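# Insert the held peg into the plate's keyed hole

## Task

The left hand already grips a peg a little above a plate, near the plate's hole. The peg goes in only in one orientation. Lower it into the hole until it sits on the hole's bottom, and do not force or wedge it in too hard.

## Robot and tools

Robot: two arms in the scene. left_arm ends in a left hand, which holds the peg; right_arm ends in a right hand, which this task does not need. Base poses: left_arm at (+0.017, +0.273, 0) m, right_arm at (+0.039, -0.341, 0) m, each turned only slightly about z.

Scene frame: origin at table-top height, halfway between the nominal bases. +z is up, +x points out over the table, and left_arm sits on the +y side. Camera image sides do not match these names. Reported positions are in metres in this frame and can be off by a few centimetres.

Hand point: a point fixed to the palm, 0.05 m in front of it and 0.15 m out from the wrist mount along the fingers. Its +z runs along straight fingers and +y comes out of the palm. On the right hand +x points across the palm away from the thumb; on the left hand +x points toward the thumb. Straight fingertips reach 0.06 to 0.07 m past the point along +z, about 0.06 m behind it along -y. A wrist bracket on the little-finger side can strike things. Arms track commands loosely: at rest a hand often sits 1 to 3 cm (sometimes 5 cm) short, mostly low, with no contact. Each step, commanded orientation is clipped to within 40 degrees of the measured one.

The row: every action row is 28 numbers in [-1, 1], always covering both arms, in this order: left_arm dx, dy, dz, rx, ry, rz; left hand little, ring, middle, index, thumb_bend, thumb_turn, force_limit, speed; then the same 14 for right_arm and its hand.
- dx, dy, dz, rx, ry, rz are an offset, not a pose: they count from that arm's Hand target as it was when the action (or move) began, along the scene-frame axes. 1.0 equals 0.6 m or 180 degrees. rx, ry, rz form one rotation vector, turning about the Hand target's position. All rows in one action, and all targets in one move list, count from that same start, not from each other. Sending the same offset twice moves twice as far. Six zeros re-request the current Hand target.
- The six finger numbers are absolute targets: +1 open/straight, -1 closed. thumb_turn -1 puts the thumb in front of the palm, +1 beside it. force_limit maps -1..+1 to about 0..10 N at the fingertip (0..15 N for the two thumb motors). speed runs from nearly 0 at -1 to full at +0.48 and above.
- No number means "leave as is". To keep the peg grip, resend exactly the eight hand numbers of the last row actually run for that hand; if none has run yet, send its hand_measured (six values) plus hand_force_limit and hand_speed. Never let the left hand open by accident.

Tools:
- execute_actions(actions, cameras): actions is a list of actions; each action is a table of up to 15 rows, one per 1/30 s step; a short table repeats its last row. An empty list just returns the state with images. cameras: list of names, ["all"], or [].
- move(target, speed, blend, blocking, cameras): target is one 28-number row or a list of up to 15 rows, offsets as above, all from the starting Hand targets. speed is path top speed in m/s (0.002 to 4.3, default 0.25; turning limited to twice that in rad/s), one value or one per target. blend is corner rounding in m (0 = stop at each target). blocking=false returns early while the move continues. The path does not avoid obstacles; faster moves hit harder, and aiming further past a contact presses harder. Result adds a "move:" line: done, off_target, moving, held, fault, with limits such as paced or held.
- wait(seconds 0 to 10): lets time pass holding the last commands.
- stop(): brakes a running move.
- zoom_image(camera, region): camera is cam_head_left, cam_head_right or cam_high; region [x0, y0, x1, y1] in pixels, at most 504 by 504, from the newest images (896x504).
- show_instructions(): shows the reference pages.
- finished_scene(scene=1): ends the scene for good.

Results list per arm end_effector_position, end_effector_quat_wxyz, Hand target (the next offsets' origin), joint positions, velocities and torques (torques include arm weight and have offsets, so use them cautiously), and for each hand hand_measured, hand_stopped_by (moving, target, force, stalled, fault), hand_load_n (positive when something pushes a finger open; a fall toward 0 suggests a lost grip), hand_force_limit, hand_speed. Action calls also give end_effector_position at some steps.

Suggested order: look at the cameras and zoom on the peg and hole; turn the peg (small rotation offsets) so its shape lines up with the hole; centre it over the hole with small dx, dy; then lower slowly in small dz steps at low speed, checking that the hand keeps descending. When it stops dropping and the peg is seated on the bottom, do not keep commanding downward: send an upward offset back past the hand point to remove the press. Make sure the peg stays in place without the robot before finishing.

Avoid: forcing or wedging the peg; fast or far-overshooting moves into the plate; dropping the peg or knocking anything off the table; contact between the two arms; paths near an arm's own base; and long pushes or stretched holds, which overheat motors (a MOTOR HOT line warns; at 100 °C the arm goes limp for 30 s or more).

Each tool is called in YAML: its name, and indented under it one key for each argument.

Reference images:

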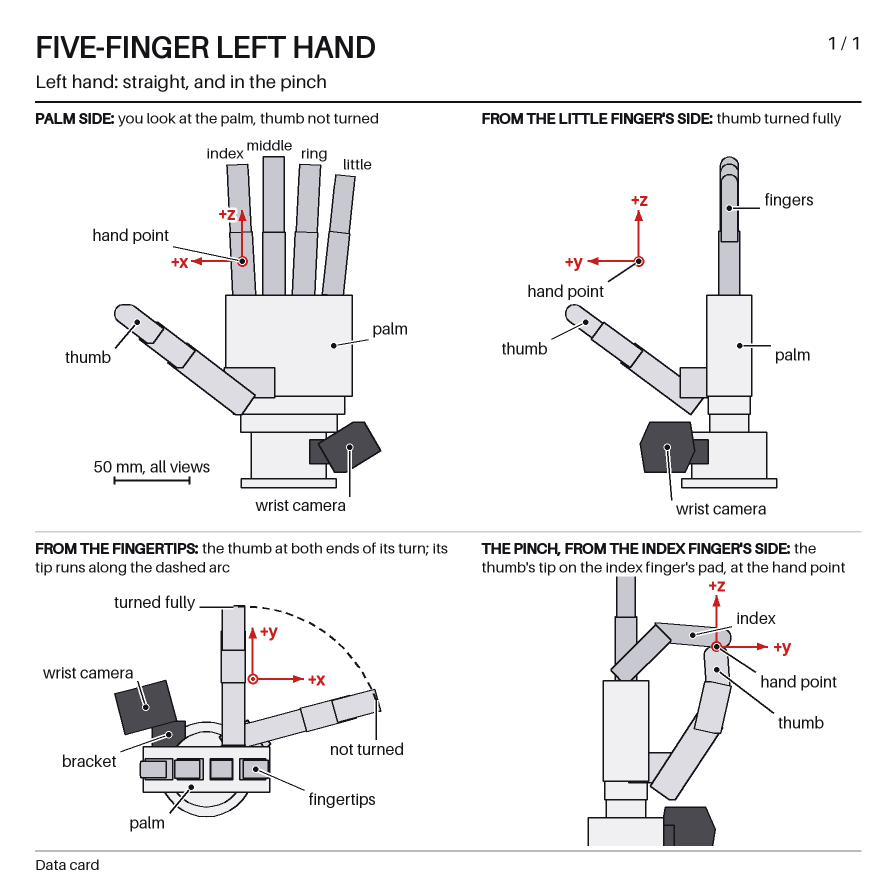

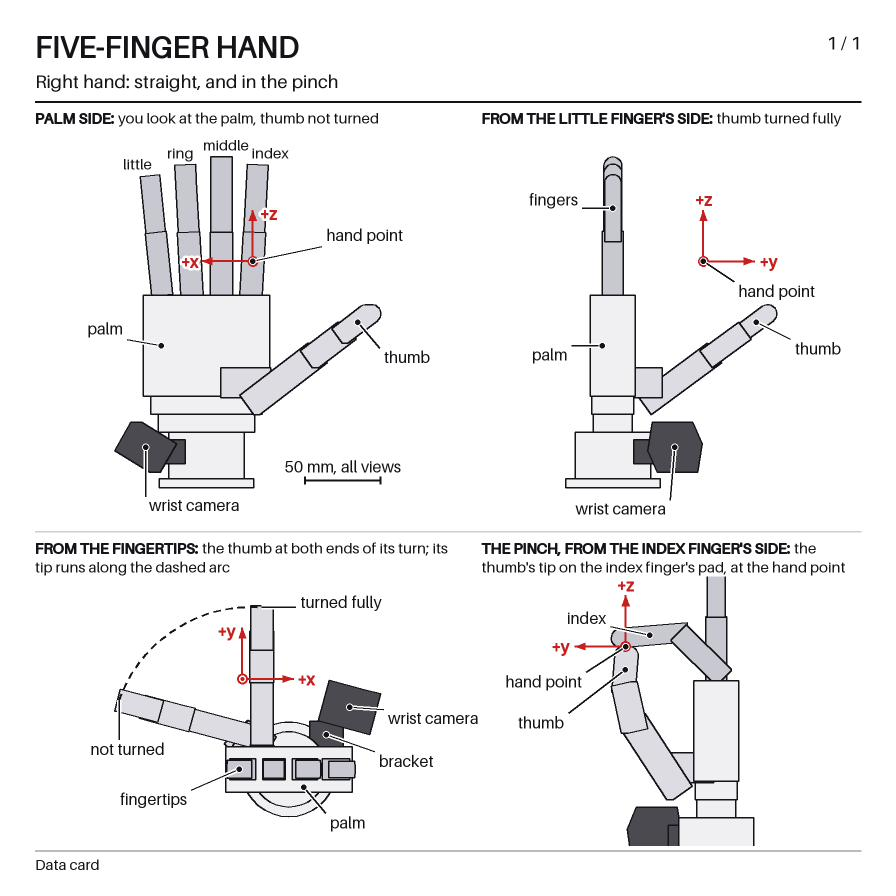

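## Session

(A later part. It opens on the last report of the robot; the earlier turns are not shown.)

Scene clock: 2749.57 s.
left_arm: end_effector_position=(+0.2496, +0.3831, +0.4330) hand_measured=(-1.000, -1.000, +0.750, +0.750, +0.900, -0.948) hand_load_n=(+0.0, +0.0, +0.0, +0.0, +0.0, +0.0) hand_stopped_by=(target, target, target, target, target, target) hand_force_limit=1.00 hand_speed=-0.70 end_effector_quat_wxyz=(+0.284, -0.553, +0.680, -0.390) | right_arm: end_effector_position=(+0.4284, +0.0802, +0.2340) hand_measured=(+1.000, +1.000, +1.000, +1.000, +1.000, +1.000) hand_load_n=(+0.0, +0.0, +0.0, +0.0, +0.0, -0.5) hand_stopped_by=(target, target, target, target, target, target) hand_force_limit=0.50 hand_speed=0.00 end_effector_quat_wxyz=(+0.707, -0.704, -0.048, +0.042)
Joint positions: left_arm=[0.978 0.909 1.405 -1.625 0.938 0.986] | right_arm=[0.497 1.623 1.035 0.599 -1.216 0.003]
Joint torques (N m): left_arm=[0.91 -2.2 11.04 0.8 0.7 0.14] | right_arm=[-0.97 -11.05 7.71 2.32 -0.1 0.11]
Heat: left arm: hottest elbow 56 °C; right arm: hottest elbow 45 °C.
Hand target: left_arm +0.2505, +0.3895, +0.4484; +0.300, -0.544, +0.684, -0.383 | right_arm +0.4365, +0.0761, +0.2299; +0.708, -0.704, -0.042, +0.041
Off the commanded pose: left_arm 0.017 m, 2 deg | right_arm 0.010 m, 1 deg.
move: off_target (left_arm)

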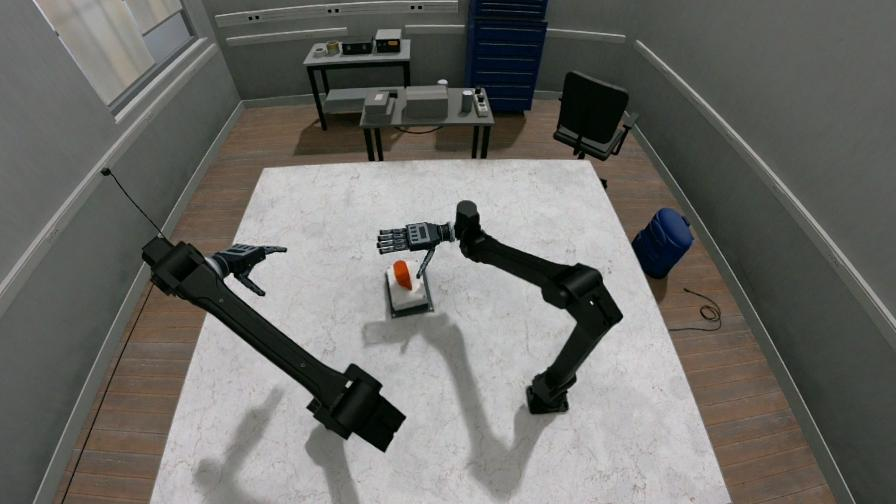

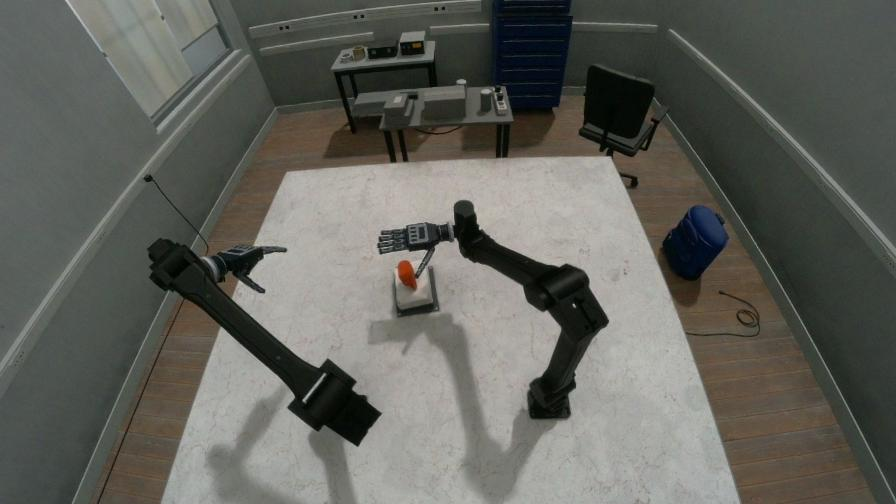

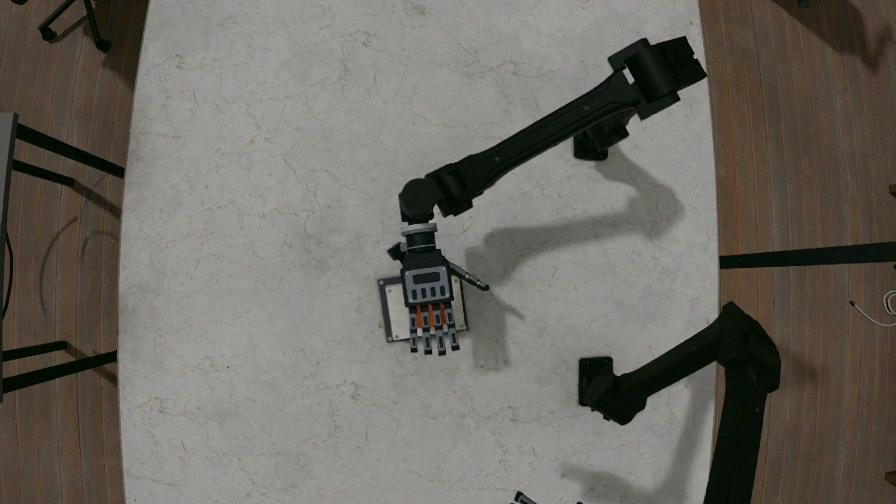

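move:
  target:
    - [0,0,0,0,0,0,-1,-1,0.75,0.75,0.9,-0.948,1.0,-0.7,0.010,0.006,-0.14,0.0,0,0,1,1,1,1,1,1,0.5,0.0]
  speed: [0.1]
  cameras: ["cam_head_left","cam_head_right","cam_high"]

zoom_image:
  camera: "cam_high"
  region: [370, 200, 510, 380]

zoom_image:
  camera: "cam_head_left"
  region: [340, 190, 480, 330]

Scene clock: 2756.40 s.
left_arm: end_effector_position=(+0.2496, +0.3831, +0.4330) hand_measured=(-1.000, -1.000, +0.750, +0.750, +0.900, -0.948) hand_load_n=(+0.0, +0.0, +0.0, +0.0, -0.5, +0.0) hand_stopped_by=(target, target, target, target, target, target) hand_force_limit=1.00 hand_speed=-0.70 end_effector_quat_wxyz=(+0.284, -0.553, +0.680, -0.390) | right_arm: end_effector_position=(+0.4352, +0.0838, +0.1487) hand_measured=(+1.000, +1.000, +1.000, +1.000, +1.000, +1.000) hand_load_n=(+0.0, +0.0, +0.0, +0.0, +0.0, -0.5) hand_stopped_by=(target, target, target, target, target, target) hand_force_limit=0.50 hand_speed=0.00 end_effector_quat_wxyz=(+0.707, -0.705, -0.047, +0.044)
Joint positions: left_arm=[0.978 0.909 1.405 -1.625 0.938 0.986] | right_arm=[0.497 1.794 0.984 0.818 -1.216 0.003]
Joint torques (N m): left_arm=[0.97 -2.2 11.06 0.8 0.7 0.14] | right_arm=[-0.91 -12.28 6.79 2.28 -0.07 0.09]
Heat: left arm: hottest elbow 56 °C; right arm: hottest elbow 45 °C.
Hand target: left_arm +0.2505, +0.3895, +0.4484; +0.300, -0.544, +0.684, -0.383 | right_arm +0.4425, +0.0797, +0.1458; +0.708, -0.704, -0.042, +0.041
Off the commanded pose: left_arm 0.017 m, 2 deg | right_arm 0.009 m, 1 deg.
move: off_target (left_arm)

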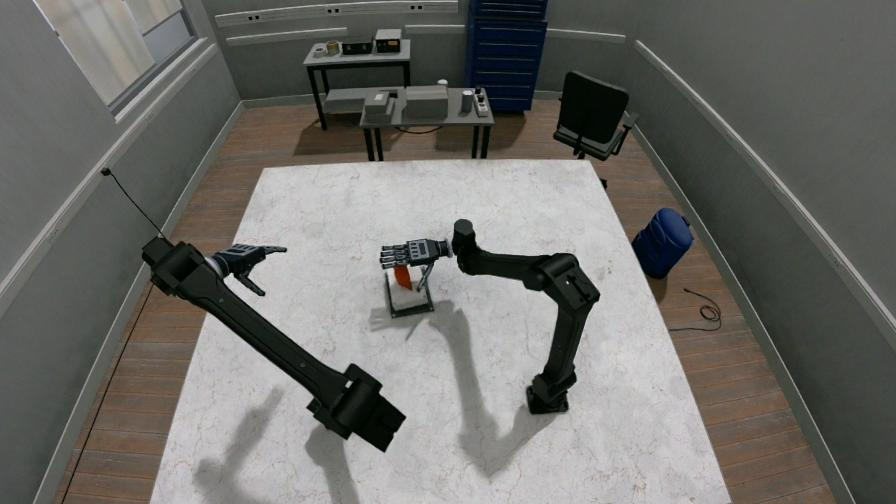

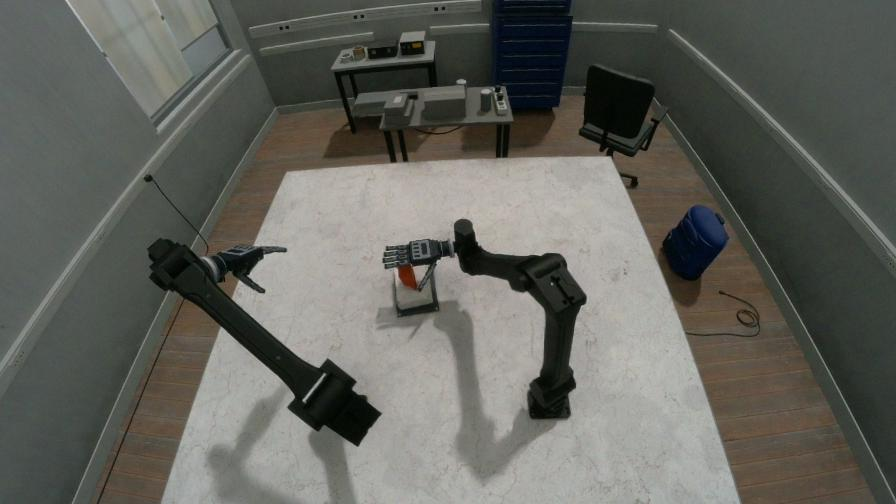

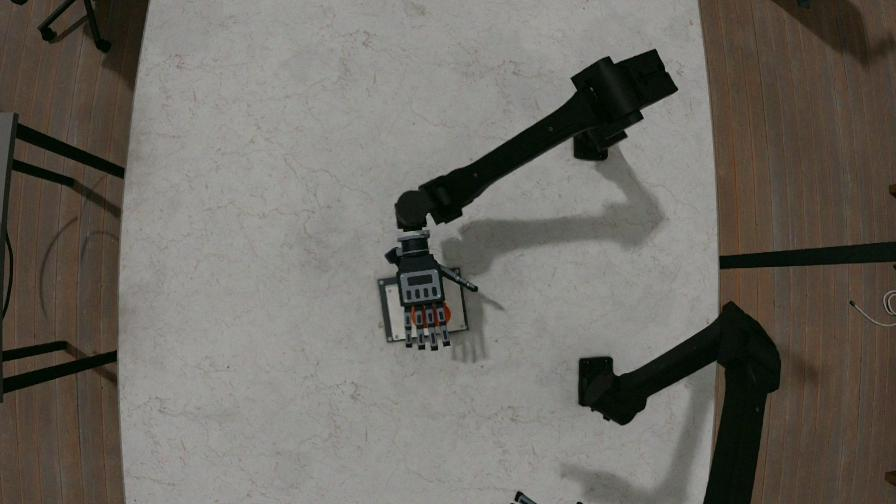

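Scaled by 2.800 from the camera's 896x504 image, which has a finer 1280x720 frame.

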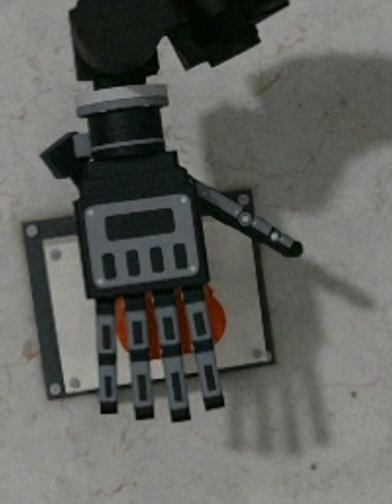

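Scaled by 3.600 from the camera's 896x504 image, which has a finer 1280x720 frame.

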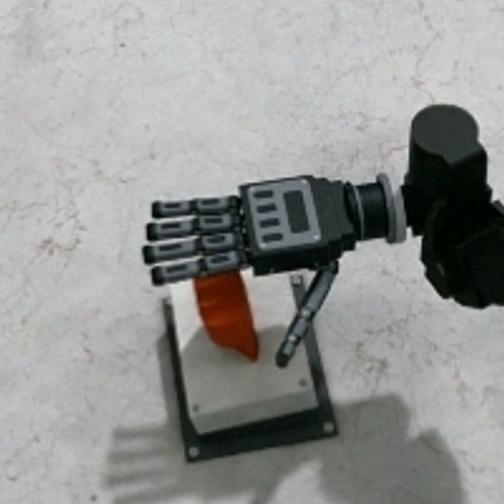

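move:
  target:
    - [0,0,0,0,0,0,-1,-1,0.75,0.75,0.9,-0.948,1.0,-0.7,-0.016,0.0,-0.033,0.0,0,0,1,1,1,1,1,1,0.5,0.0]
  speed: [0.06]
  cameras: ["cam_head_left","cam_head_right","cam_high"]

zoom_image:
  camera: "cam_high"
  region: [370, 230, 490, 370]

zoom_image:
  camera: "cam_head_left"
  region: [370, 220, 460, 320]

Scene clock: 2763.80 s.
left_arm: end_effector_position=(+0.2496, +0.3831, +0.4330) hand_measured=(-1.000, -1.000, +0.750, +0.750, +0.900, -0.948) hand_load_n=(+0.0, +0.0, +0.0, +0.0, +0.0, +0.0) hand_stopped_by=(target, target, target, target, target, target) hand_force_limit=1.00 hand_speed=-0.70 end_effector_quat_wxyz=(+0.284, -0.553, +0.680, -0.390) | right_arm: end_effector_position=(+0.4290, +0.0804, +0.1304) hand_measured=(+1.000, +1.000, +1.000, +1.000, +1.000, +1.000) hand_load_n=(+0.0, +0.0, +0.0, +0.0, +0.0, +0.0) hand_stopped_by=(target, target, target, target, target, target) hand_force_limit=0.50 hand_speed=0.00 end_effector_quat_wxyz=(+0.707, -0.704, -0.046, +0.041)
Joint positions: left_arm=[0.978 0.909 1.405 -1.625 0.938 0.986] | right_arm=[0.497 1.819 0.95 0.88 -1.212 0.003]
Joint torques (N m): left_arm=[0.91 -2.2 11.04 0.8 0.7 0.14] | right_arm=[-0.26 -12.04 6.37 2.35 0.12 0.11]
Heat: left arm: hottest elbow 56 °C; right arm: hottest elbow 44 °C.
Hand target: left_arm +0.2505, +0.3895, +0.4484; +0.300, -0.544, +0.684, -0.383 | right_arm +0.4329, +0.0797, +0.1261; +0.708, -0.703, -0.042, +0.041
Off the commanded pose: left_arm 0.017 m, 2 deg | right_arm 0.006 m, 1 deg.
move: off_target (left_arm)

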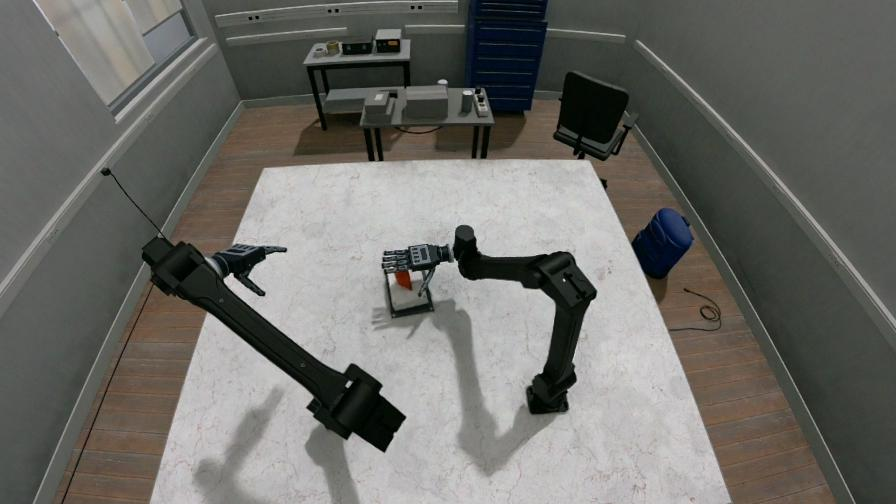

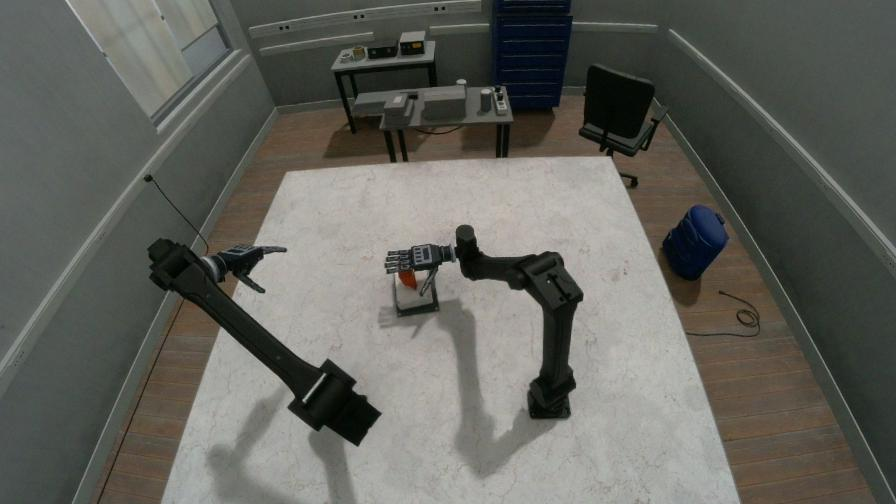

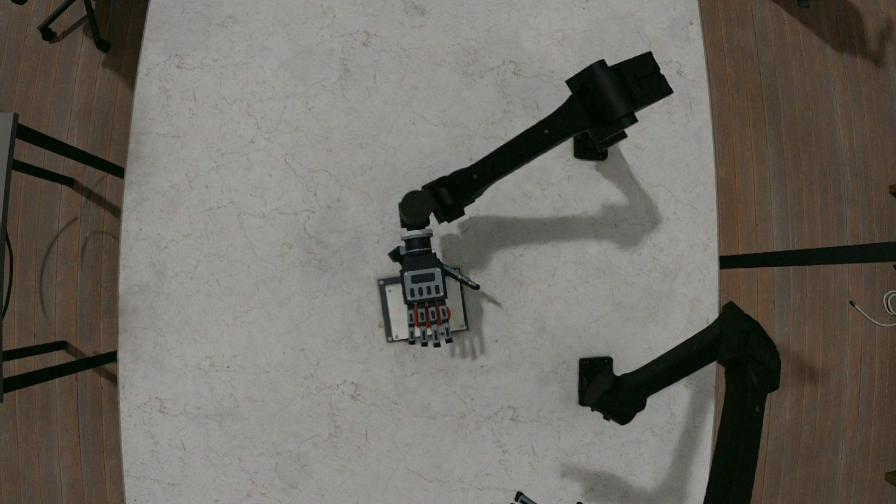

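Scaled by 3.600 from the camera's 896x504 image, which has a finer 1280x720 frame.

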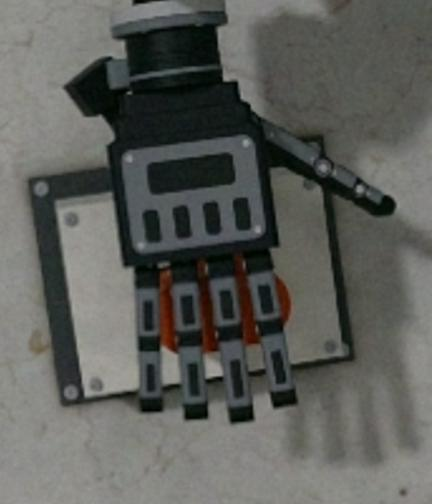

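Scaled by 5.040 from the camera's 896x504 image, which has a finer 1280x720 frame.

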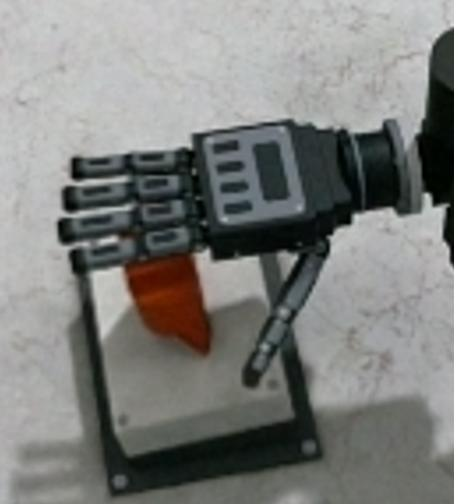

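move:
  target:
    - [0,0,0,0,0,0,-1,-1,0.75,0.75,0.9,-0.948,1.0,-0.7,-0.003,-0.003,-0.030,0.0,0,0,1,1,1,1,1,1,0.5,0.0]
  speed: [0.04]
  cameras: ["cam_head_left","cam_head_right","cam_high"]

zoom_image:
  camera: "cam_high"
  region: [370, 230, 490, 370]

zoom_image:
  camera: "cam_head_left"
  region: [370, 220, 460, 320]

Scene clock: 2768.93 s.
left_arm: end_effector_position=(+0.2496, +0.3831, +0.4330) hand_measured=(-1.000, -1.000, +0.750, +0.750, +0.900, -0.948) hand_load_n=(+0.0, +0.0, +0.0, +0.0, +0.0, +0.0) hand_stopped_by=(target, target, target, target, target, target) hand_force_limit=1.00 hand_speed=-0.70 end_effector_quat_wxyz=(+0.284, -0.553, +0.680, -0.390) | right_arm: end_effector_position=(+0.4272, +0.0794, +0.1126) hand_measured=(+1.000, +1.000, +1.000, +1.000, +1.000, +1.000) hand_load_n=(+0.0, +0.0, +0.0, +0.0, +0.0, +0.0) hand_stopped_by=(target, target, target, target, target, target) hand_force_limit=0.50 hand_speed=0.00 end_effector_quat_wxyz=(+0.707, -0.704, -0.047, +0.041)
Joint positions: left_arm=[0.978 0.909 1.405 -1.625 0.938 0.986] | right_arm=[0.497 1.855 0.937 0.93 -1.212 0.003]
Joint torques (N m): left_arm=[0.91 -2.14 11.06 0.8 0.7 0.14] | right_arm=[-0.32 -12.22 6.09 2.26 0.06 0.1]
Heat: left arm: hottest elbow 56 °C; right arm: hottest elbow 44 °C.
Hand target: left_arm +0.2505, +0.3895, +0.4484; +0.300, -0.544, +0.684, -0.383 | right_arm +0.4310, +0.0779, +0.1081; +0.708, -0.704, -0.042, +0.041
Off the commanded pose: left_arm 0.017 m, 2 deg | right_arm 0.006 m, 1 deg.
move: off_target (left_arm)

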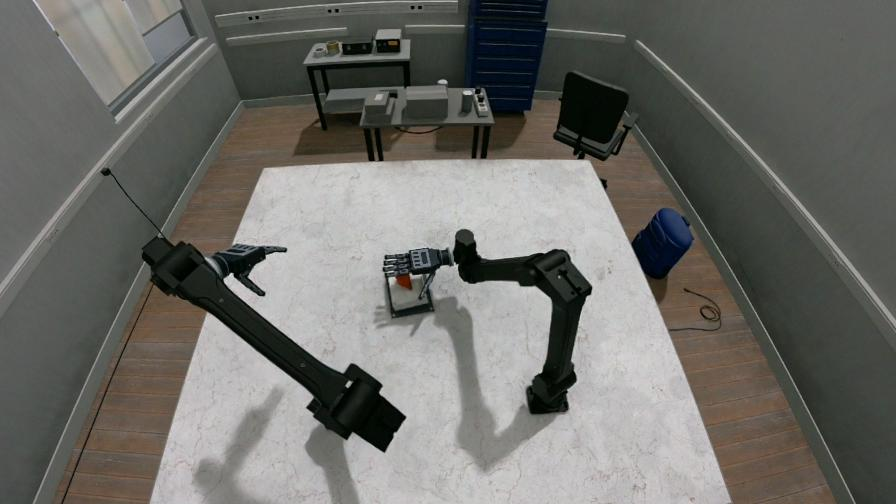

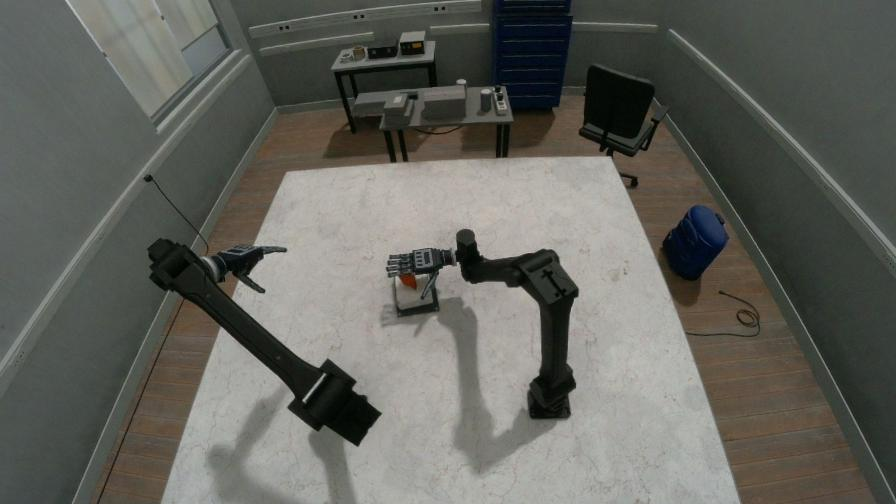

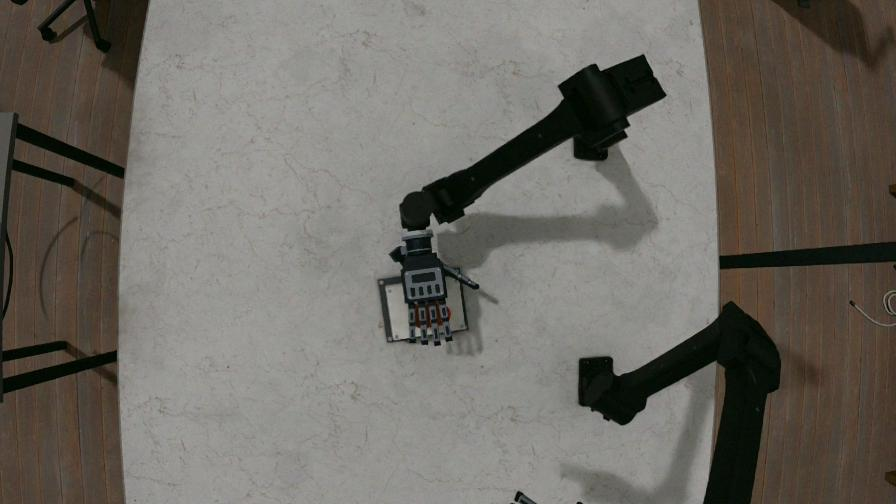

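Scaled by 3.600 from the camera's 896x504 image, which has a finer 1280x720 frame.

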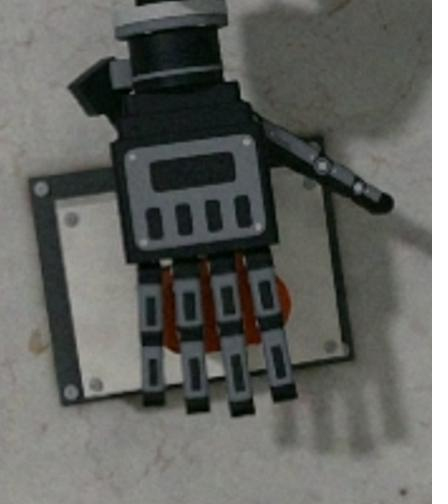

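Scaled by 5.040 from the camera's 896x504 image, which has a finer 1280x720 frame.

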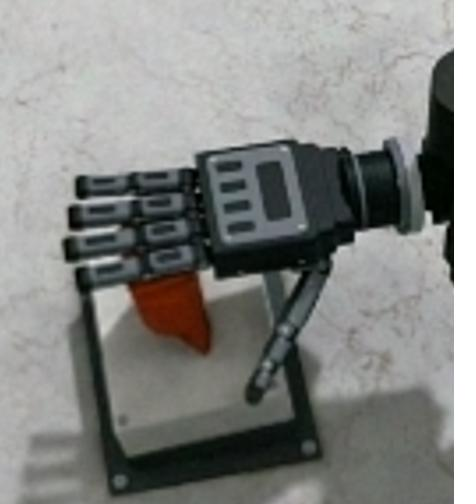

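move:
  target:
    - [0,0,0,0,0,0,-1,-1,0.75,0.75,0.9,-0.948,1.0,-0.7,-0.003,-0.003,-0.017,0.0,0,0,1,1,1,1,1,1,0.5,0.0]
  speed: [0.03]
  cameras: ["cam_head_left","cam_high"]

zoom_image:
  camera: "cam_high"
  region: [370, 230, 490, 370]

zoom_image:
  camera: "cam_head_left"
  region: [370, 220, 460, 320]

Scene clock: 2773.00 s.
left_arm: end_effector_position=(+0.2496, +0.3831, +0.4330) hand_measured=(-1.000, -1.000, +0.750, +0.750, +0.900, -0.948) hand_load_n=(+0.0, +0.0, +0.0, +0.0, +0.0, +0.0) hand_stopped_by=(target, target, target, target, target, target) hand_force_limit=1.00 hand_speed=-0.70 end_effector_quat_wxyz=(+0.284, -0.553, +0.680, -0.390) | right_arm: end_effector_position=(+0.4255, +0.0785, +0.1031) hand_measured=(+1.000, +1.000, +1.000, +1.000, +1.000, +1.000) hand_load_n=(+0.0, -0.5, +0.0, +0.0, +0.0, -0.5) hand_stopped_by=(target, target, target, target, target, target) hand_force_limit=0.50 hand_speed=0.00 end_effector_quat_wxyz=(+0.708, -0.704, -0.047, +0.041)
Joint positions: left_arm=[0.978 0.909 1.405 -1.625 0.938 0.986] | right_arm=[0.497 1.874 0.928 0.959 -1.212 0.003]
Joint torques (N m): left_arm=[0.91 -2.14 11.04 0.8 0.7 0.13] | right_arm=[-0.38 -12.16 5.87 2.29 0.01 0.1]
Heat: left arm: hottest elbow 56 °C; right arm: hottest elbow 43 °C.
Hand target: left_arm +0.2505, +0.3895, +0.4484; +0.300, -0.544, +0.684, -0.383 | right_arm +0.4293, +0.0761, +0.0979; +0.708, -0.704, -0.042, +0.041
Off the commanded pose: left_arm 0.017 m, 2 deg | right_arm 0.007 m, 1 deg.
move: off_target (left_arm)
Images, in order (width x height): cam_head_left 896x504, cam_high 896x504.

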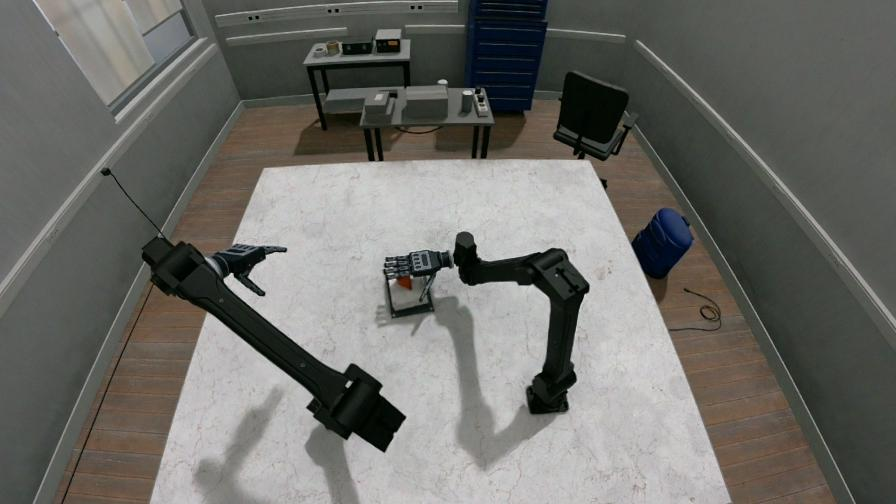

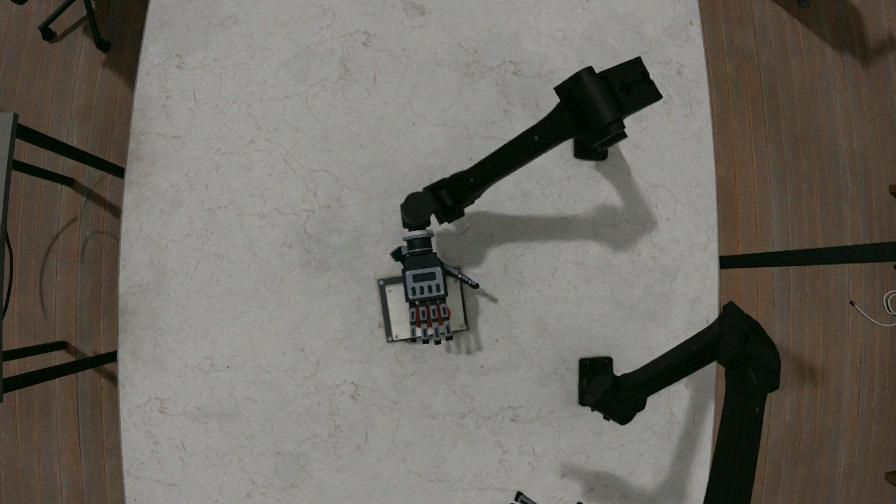

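Scaled by 3.600 from the camera's 896x504 image, which has a finer 1280x720 frame.

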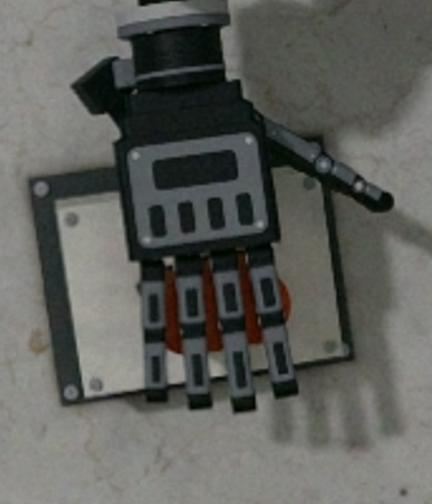

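Scaled by 5.040 from the camera's 896x504 image, which has a finer 1280x720 frame.

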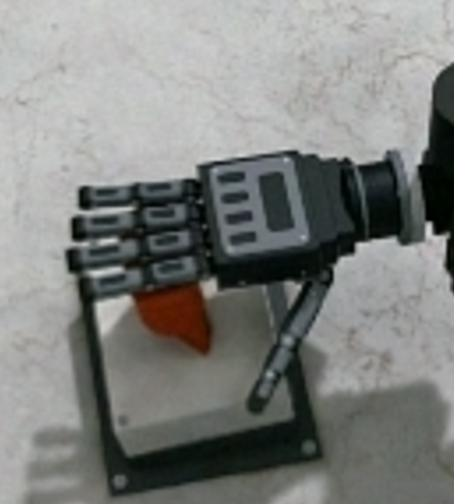

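move:
  target:
    - [0,0,0,0,0,0,-1,-1,0.75,0.75,0.9,-0.948,1.0,-0.7,0.0,0.0,-0.017,0.0,0,0,1,1,1,1,1,1,0.5,0.0]
  speed: [0.03]
  cameras: ["cam_head_left","cam_high"]

zoom_image:
  camera: "cam_high"
  region: [370, 230, 490, 370]

zoom_image:
  camera: "cam_head_left"
  region: [370, 220, 460, 320]

Scene clock: 2777.70 s.
left_arm: end_effector_position=(+0.2496, +0.3831, +0.4330) hand_measured=(-1.000, -1.000, +0.750, +0.750, +0.900, -0.948) hand_load_n=(+0.0, +0.5, +0.0, +0.0, +0.0, +0.5) hand_stopped_by=(target, target, target, target, target, target) hand_force_limit=1.00 hand_speed=-0.70 end_effector_quat_wxyz=(+0.284, -0.553, +0.680, -0.390) | right_arm: end_effector_position=(+0.4267, +0.0792, +0.1001) hand_measured=(+1.000, +1.000, +1.000, +1.000, +1.000, +1.000) hand_load_n=(+0.0, +0.0, +0.0, +0.0, +0.0, -0.5) hand_stopped_by=(target, target, target, target, target, target) hand_force_limit=0.50 hand_speed=0.00 end_effector_quat_wxyz=(+0.710, -0.701, -0.053, +0.035)
Joint positions: left_arm=[0.978 0.909 1.405 -1.625 0.938 0.986] | right_arm=[0.497 1.887 0.928 0.992 -1.213 0.003]
Joint torques (N m): left_arm=[0.91 -2.14 11.04 0.8 0.71 0.14] | right_arm=[-0.38 -11.34 5.65 2.11 0.04 0.1]
Heat: left arm: hottest elbow 56 °C; right arm: hottest elbow 43 °C.
Hand target: left_arm +0.2505, +0.3895, +0.4484; +0.300, -0.544, +0.684, -0.383 | right_arm +0.4293, +0.0761, +0.0877; +0.708, -0.704, -0.042, +0.041
Off the commanded pose: left_arm 0.017 m, 2 deg | right_arm 0.013 m, 2 deg.
move: off_target (left_arm, right_arm)
Images, in order (width x height): cam_head_left 896x504, cam_high 896x504.

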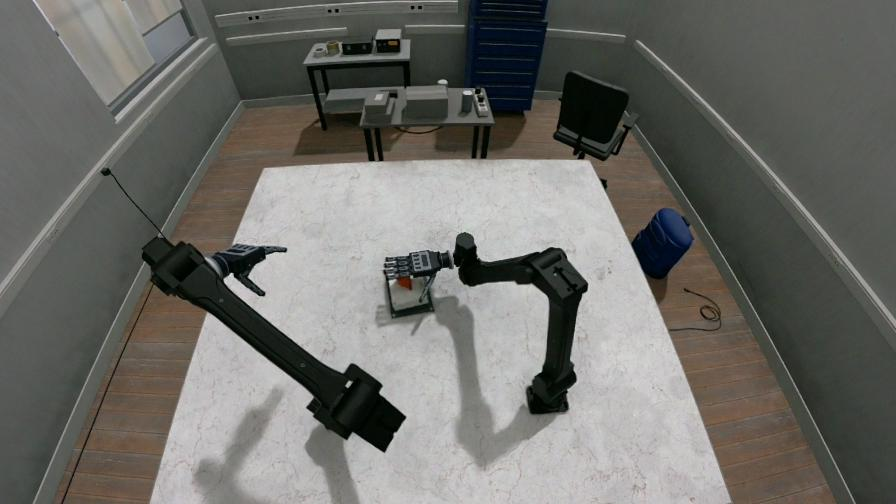

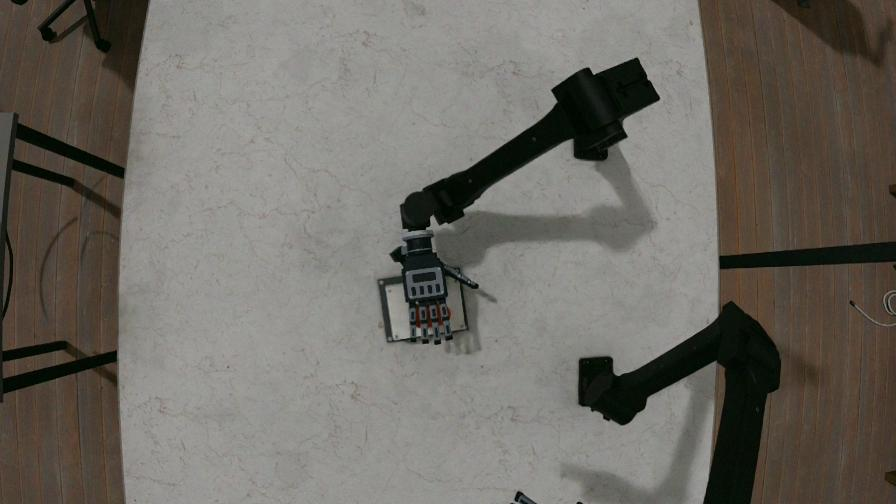

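Scaled by 3.600 from the camera's 896x504 image, which has a finer 1280x720 frame.

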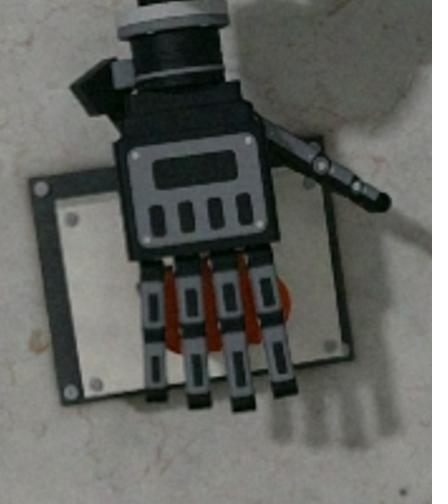

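Scaled by 5.040 from the camera's 896x504 image, which has a finer 1280x720 frame.

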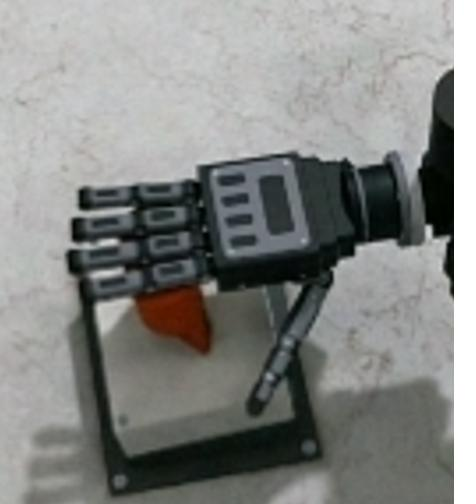

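move:
  target:
    - [0,0,0,0,0,0,-1,-1,0.75,0.75,0.9,-0.948,1.0,-0.7,0.0,-0.003,-0.020,0.0,0,0,1,1,1,1,1,1,0.5,0.0]
  speed: [0.03]
  cameras: ["cam_head_left","cam_high"]

zoom_image:
  camera: "cam_high"
  region: [400, 285, 460, 330]

zoom_image:
  camera: "cam_head_left"
  region: [385, 250, 430, 300]

Scene clock: 2796.80 s.
left_arm: end_effector_position=(+0.2496, +0.3831, +0.4330) hand_measured=(-1.000, -1.000, +0.750, +0.750, +0.900, -0.948) hand_load_n=(+0.0, +0.0, +0.0, +0.0, +0.0, +0.0) hand_stopped_by=(target, target, target, target, target, target) hand_force_limit=1.00 hand_speed=-0.70 end_effector_quat_wxyz=(+0.284, -0.553, +0.680, -0.390) | right_arm: end_effector_position=(+0.4275, +0.0799, +0.0995) hand_measured=(+1.000, +1.000, +1.000, +1.000, +1.000, +1.000) hand_load_n=(+0.0, +0.0, +0.0, +0.0, +0.0, -0.5) hand_stopped_by=(target, target, target, target, target, target) hand_force_limit=0.50 hand_speed=0.00 end_effector_quat_wxyz=(+0.714, -0.697, -0.060, +0.029)
Joint positions: left_arm=[0.978 0.909 1.405 -1.625 0.938 0.986] | right_arm=[0.497 1.898 0.928 1.032 -1.214 0.014]
Joint torques (N m): left_arm=[0.91 -2.2 11.06 0.8 0.7 0.14] | right_arm=[-0.67 -10.11 5.22 1.62 0 0.03]
Heat: left arm: hottest elbow 56 °C; right arm: hottest elbow 42 °C.
Hand target: left_arm +0.2505, +0.3895, +0.4484; +0.300, -0.544, +0.684, -0.383 | right_arm +0.4293, +0.0743, +0.0757; +0.708, -0.704, -0.042, +0.041
Off the commanded pose: left_arm 0.017 m, 2 deg | right_arm 0.025 m, 3 deg.
move: off_target (left_arm, right_arm)
Images, in order (width x height): cam_head_left 896x504, cam_high 896x504.

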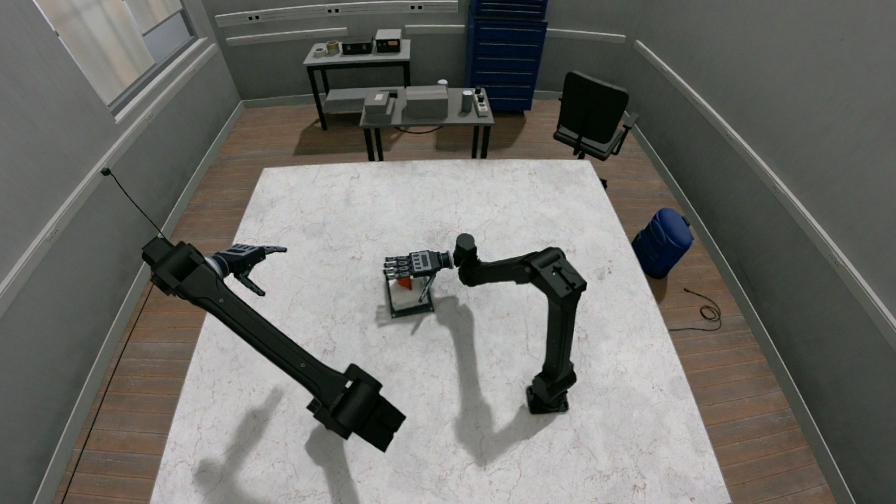

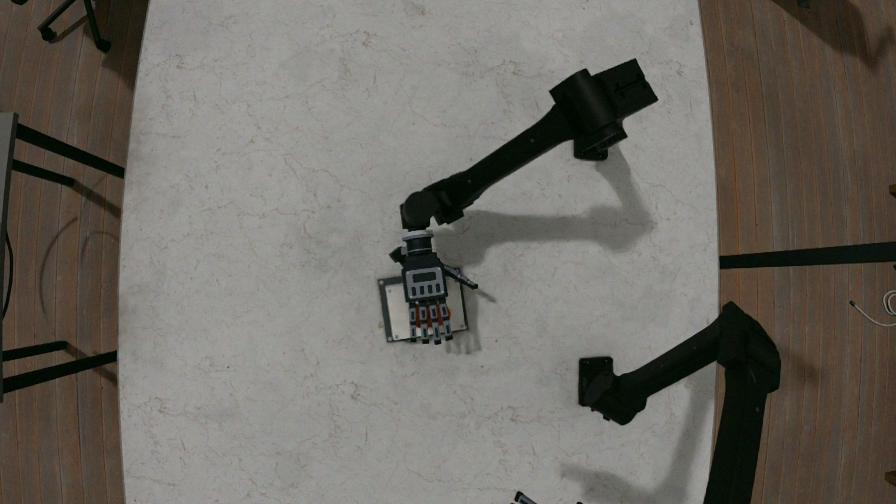

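Scaled by 8.400 from the camera's 896x504 image, which has a finer 1280x720 frame.

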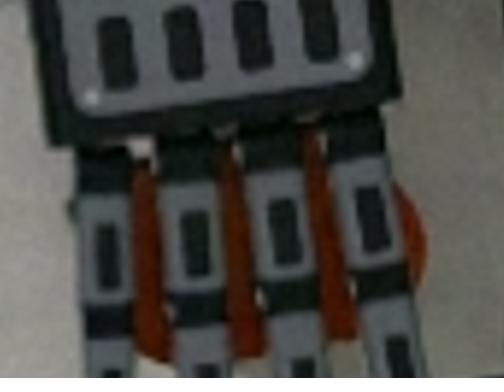

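Scaled by 10.080 from the camera's 896x504 image, which has a finer 1280x720 frame.

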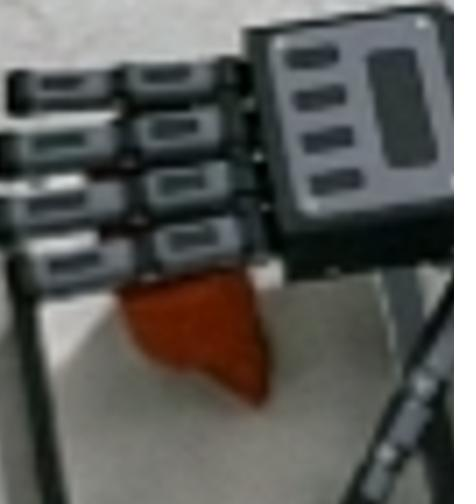

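move:
  target:
    - [0,0,0,0,0,0,-1,-1,0.75,0.75,0.9,-0.948,1.0,-0.7,0.010,-0.028,0.012,0.0,0,0,1,1,1,1,1,1,0.5,0.0]
  speed: [0.03]
  cameras: ["cam_head_left","cam_high"]

zoom_image:
  camera: "cam_high"
  region: [400, 285, 460, 330]

zoom_image:
  camera: "cam_head_left"
  region: [385, 250, 430, 300]

Scene clock: 2809.97 s.
left_arm: end_effector_position=(+0.2496, +0.3831, +0.4330) hand_measured=(-1.000, -1.000, +0.750, +0.750, +0.900, -0.948) hand_load_n=(+0.0, +0.0, +0.0, +0.0, +0.0, +0.0) hand_stopped_by=(target, target, target, target, target, target) hand_force_limit=1.00 hand_speed=-0.70 end_effector_quat_wxyz=(+0.284, -0.553, +0.680, -0.390) | right_arm: end_effector_position=(+0.4325, +0.0671, +0.0992) hand_measured=(+1.000, +1.000, +1.000, +1.000, +1.000, +1.000) hand_load_n=(+0.0, +0.0, +0.0, +0.5, +0.0, -0.5) hand_stopped_by=(target, target, target, target, target, target) hand_force_limit=0.50 hand_speed=0.00 end_effector_quat_wxyz=(+0.713, -0.698, -0.058, +0.033)
Joint positions: left_arm=[0.978 0.909 1.405 -1.625 0.938 0.986] | right_arm=[0.469 1.898 0.927 1.032 -1.245 0.022]
Joint torques (N m): left_arm=[0.91 -2.2 11.04 0.8 0.7 0.14] | right_arm=[-1.26 -11.63 4.96 1.2 -0.17 -0.04]
Heat: left arm: hottest elbow 56 °C; right arm: hottest elbow 42 °C.
Hand target: left_arm +0.2505, +0.3895, +0.4484; +0.300, -0.544, +0.684, -0.383 | right_arm +0.4352, +0.0576, +0.0830; +0.708, -0.703, -0.042, +0.041
Off the commanded pose: left_arm 0.017 m, 2 deg | right_arm 0.019 m, 2 deg.
move: off_target (left_arm, right_arm)
Images, in order (width x height): cam_head_left 896x504, cam_high 896x504.

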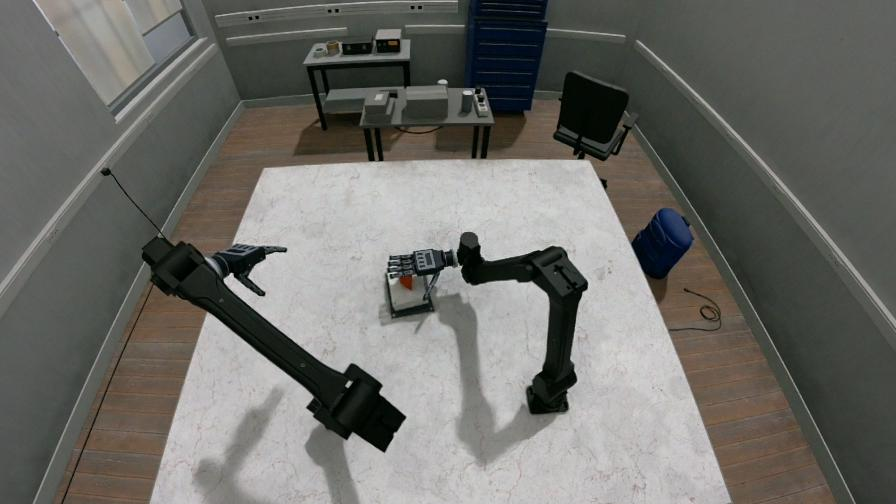

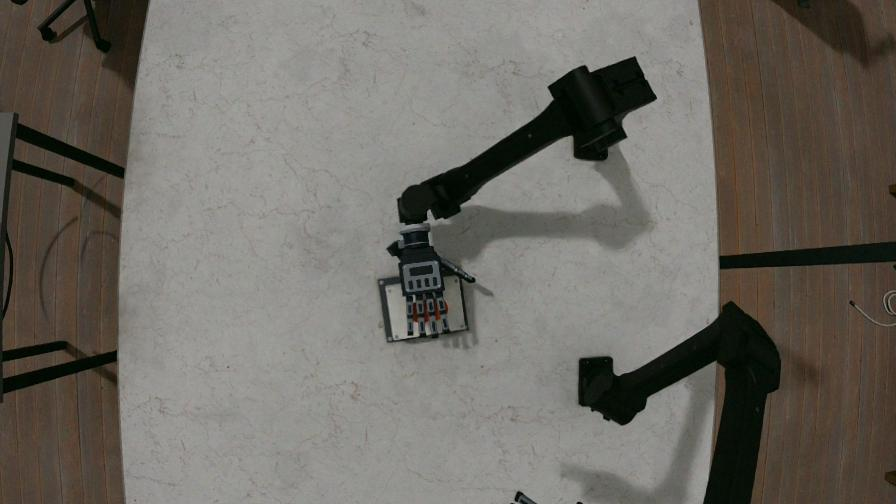

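Scaled by 8.400 from the camera's 896x504 image, which has a finer 1280x720 frame.

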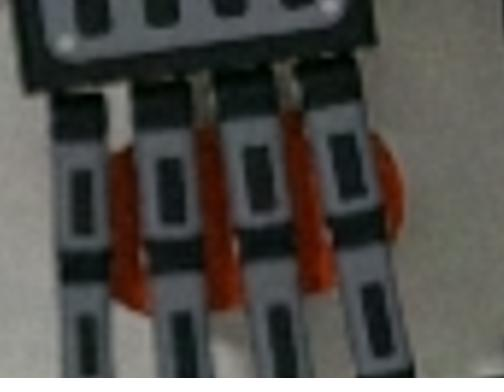

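Scaled by 10.080 from the camera's 896x504 image, which has a finer 1280x720 frame.

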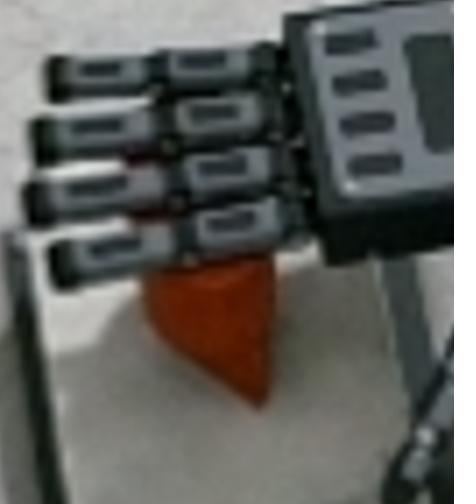

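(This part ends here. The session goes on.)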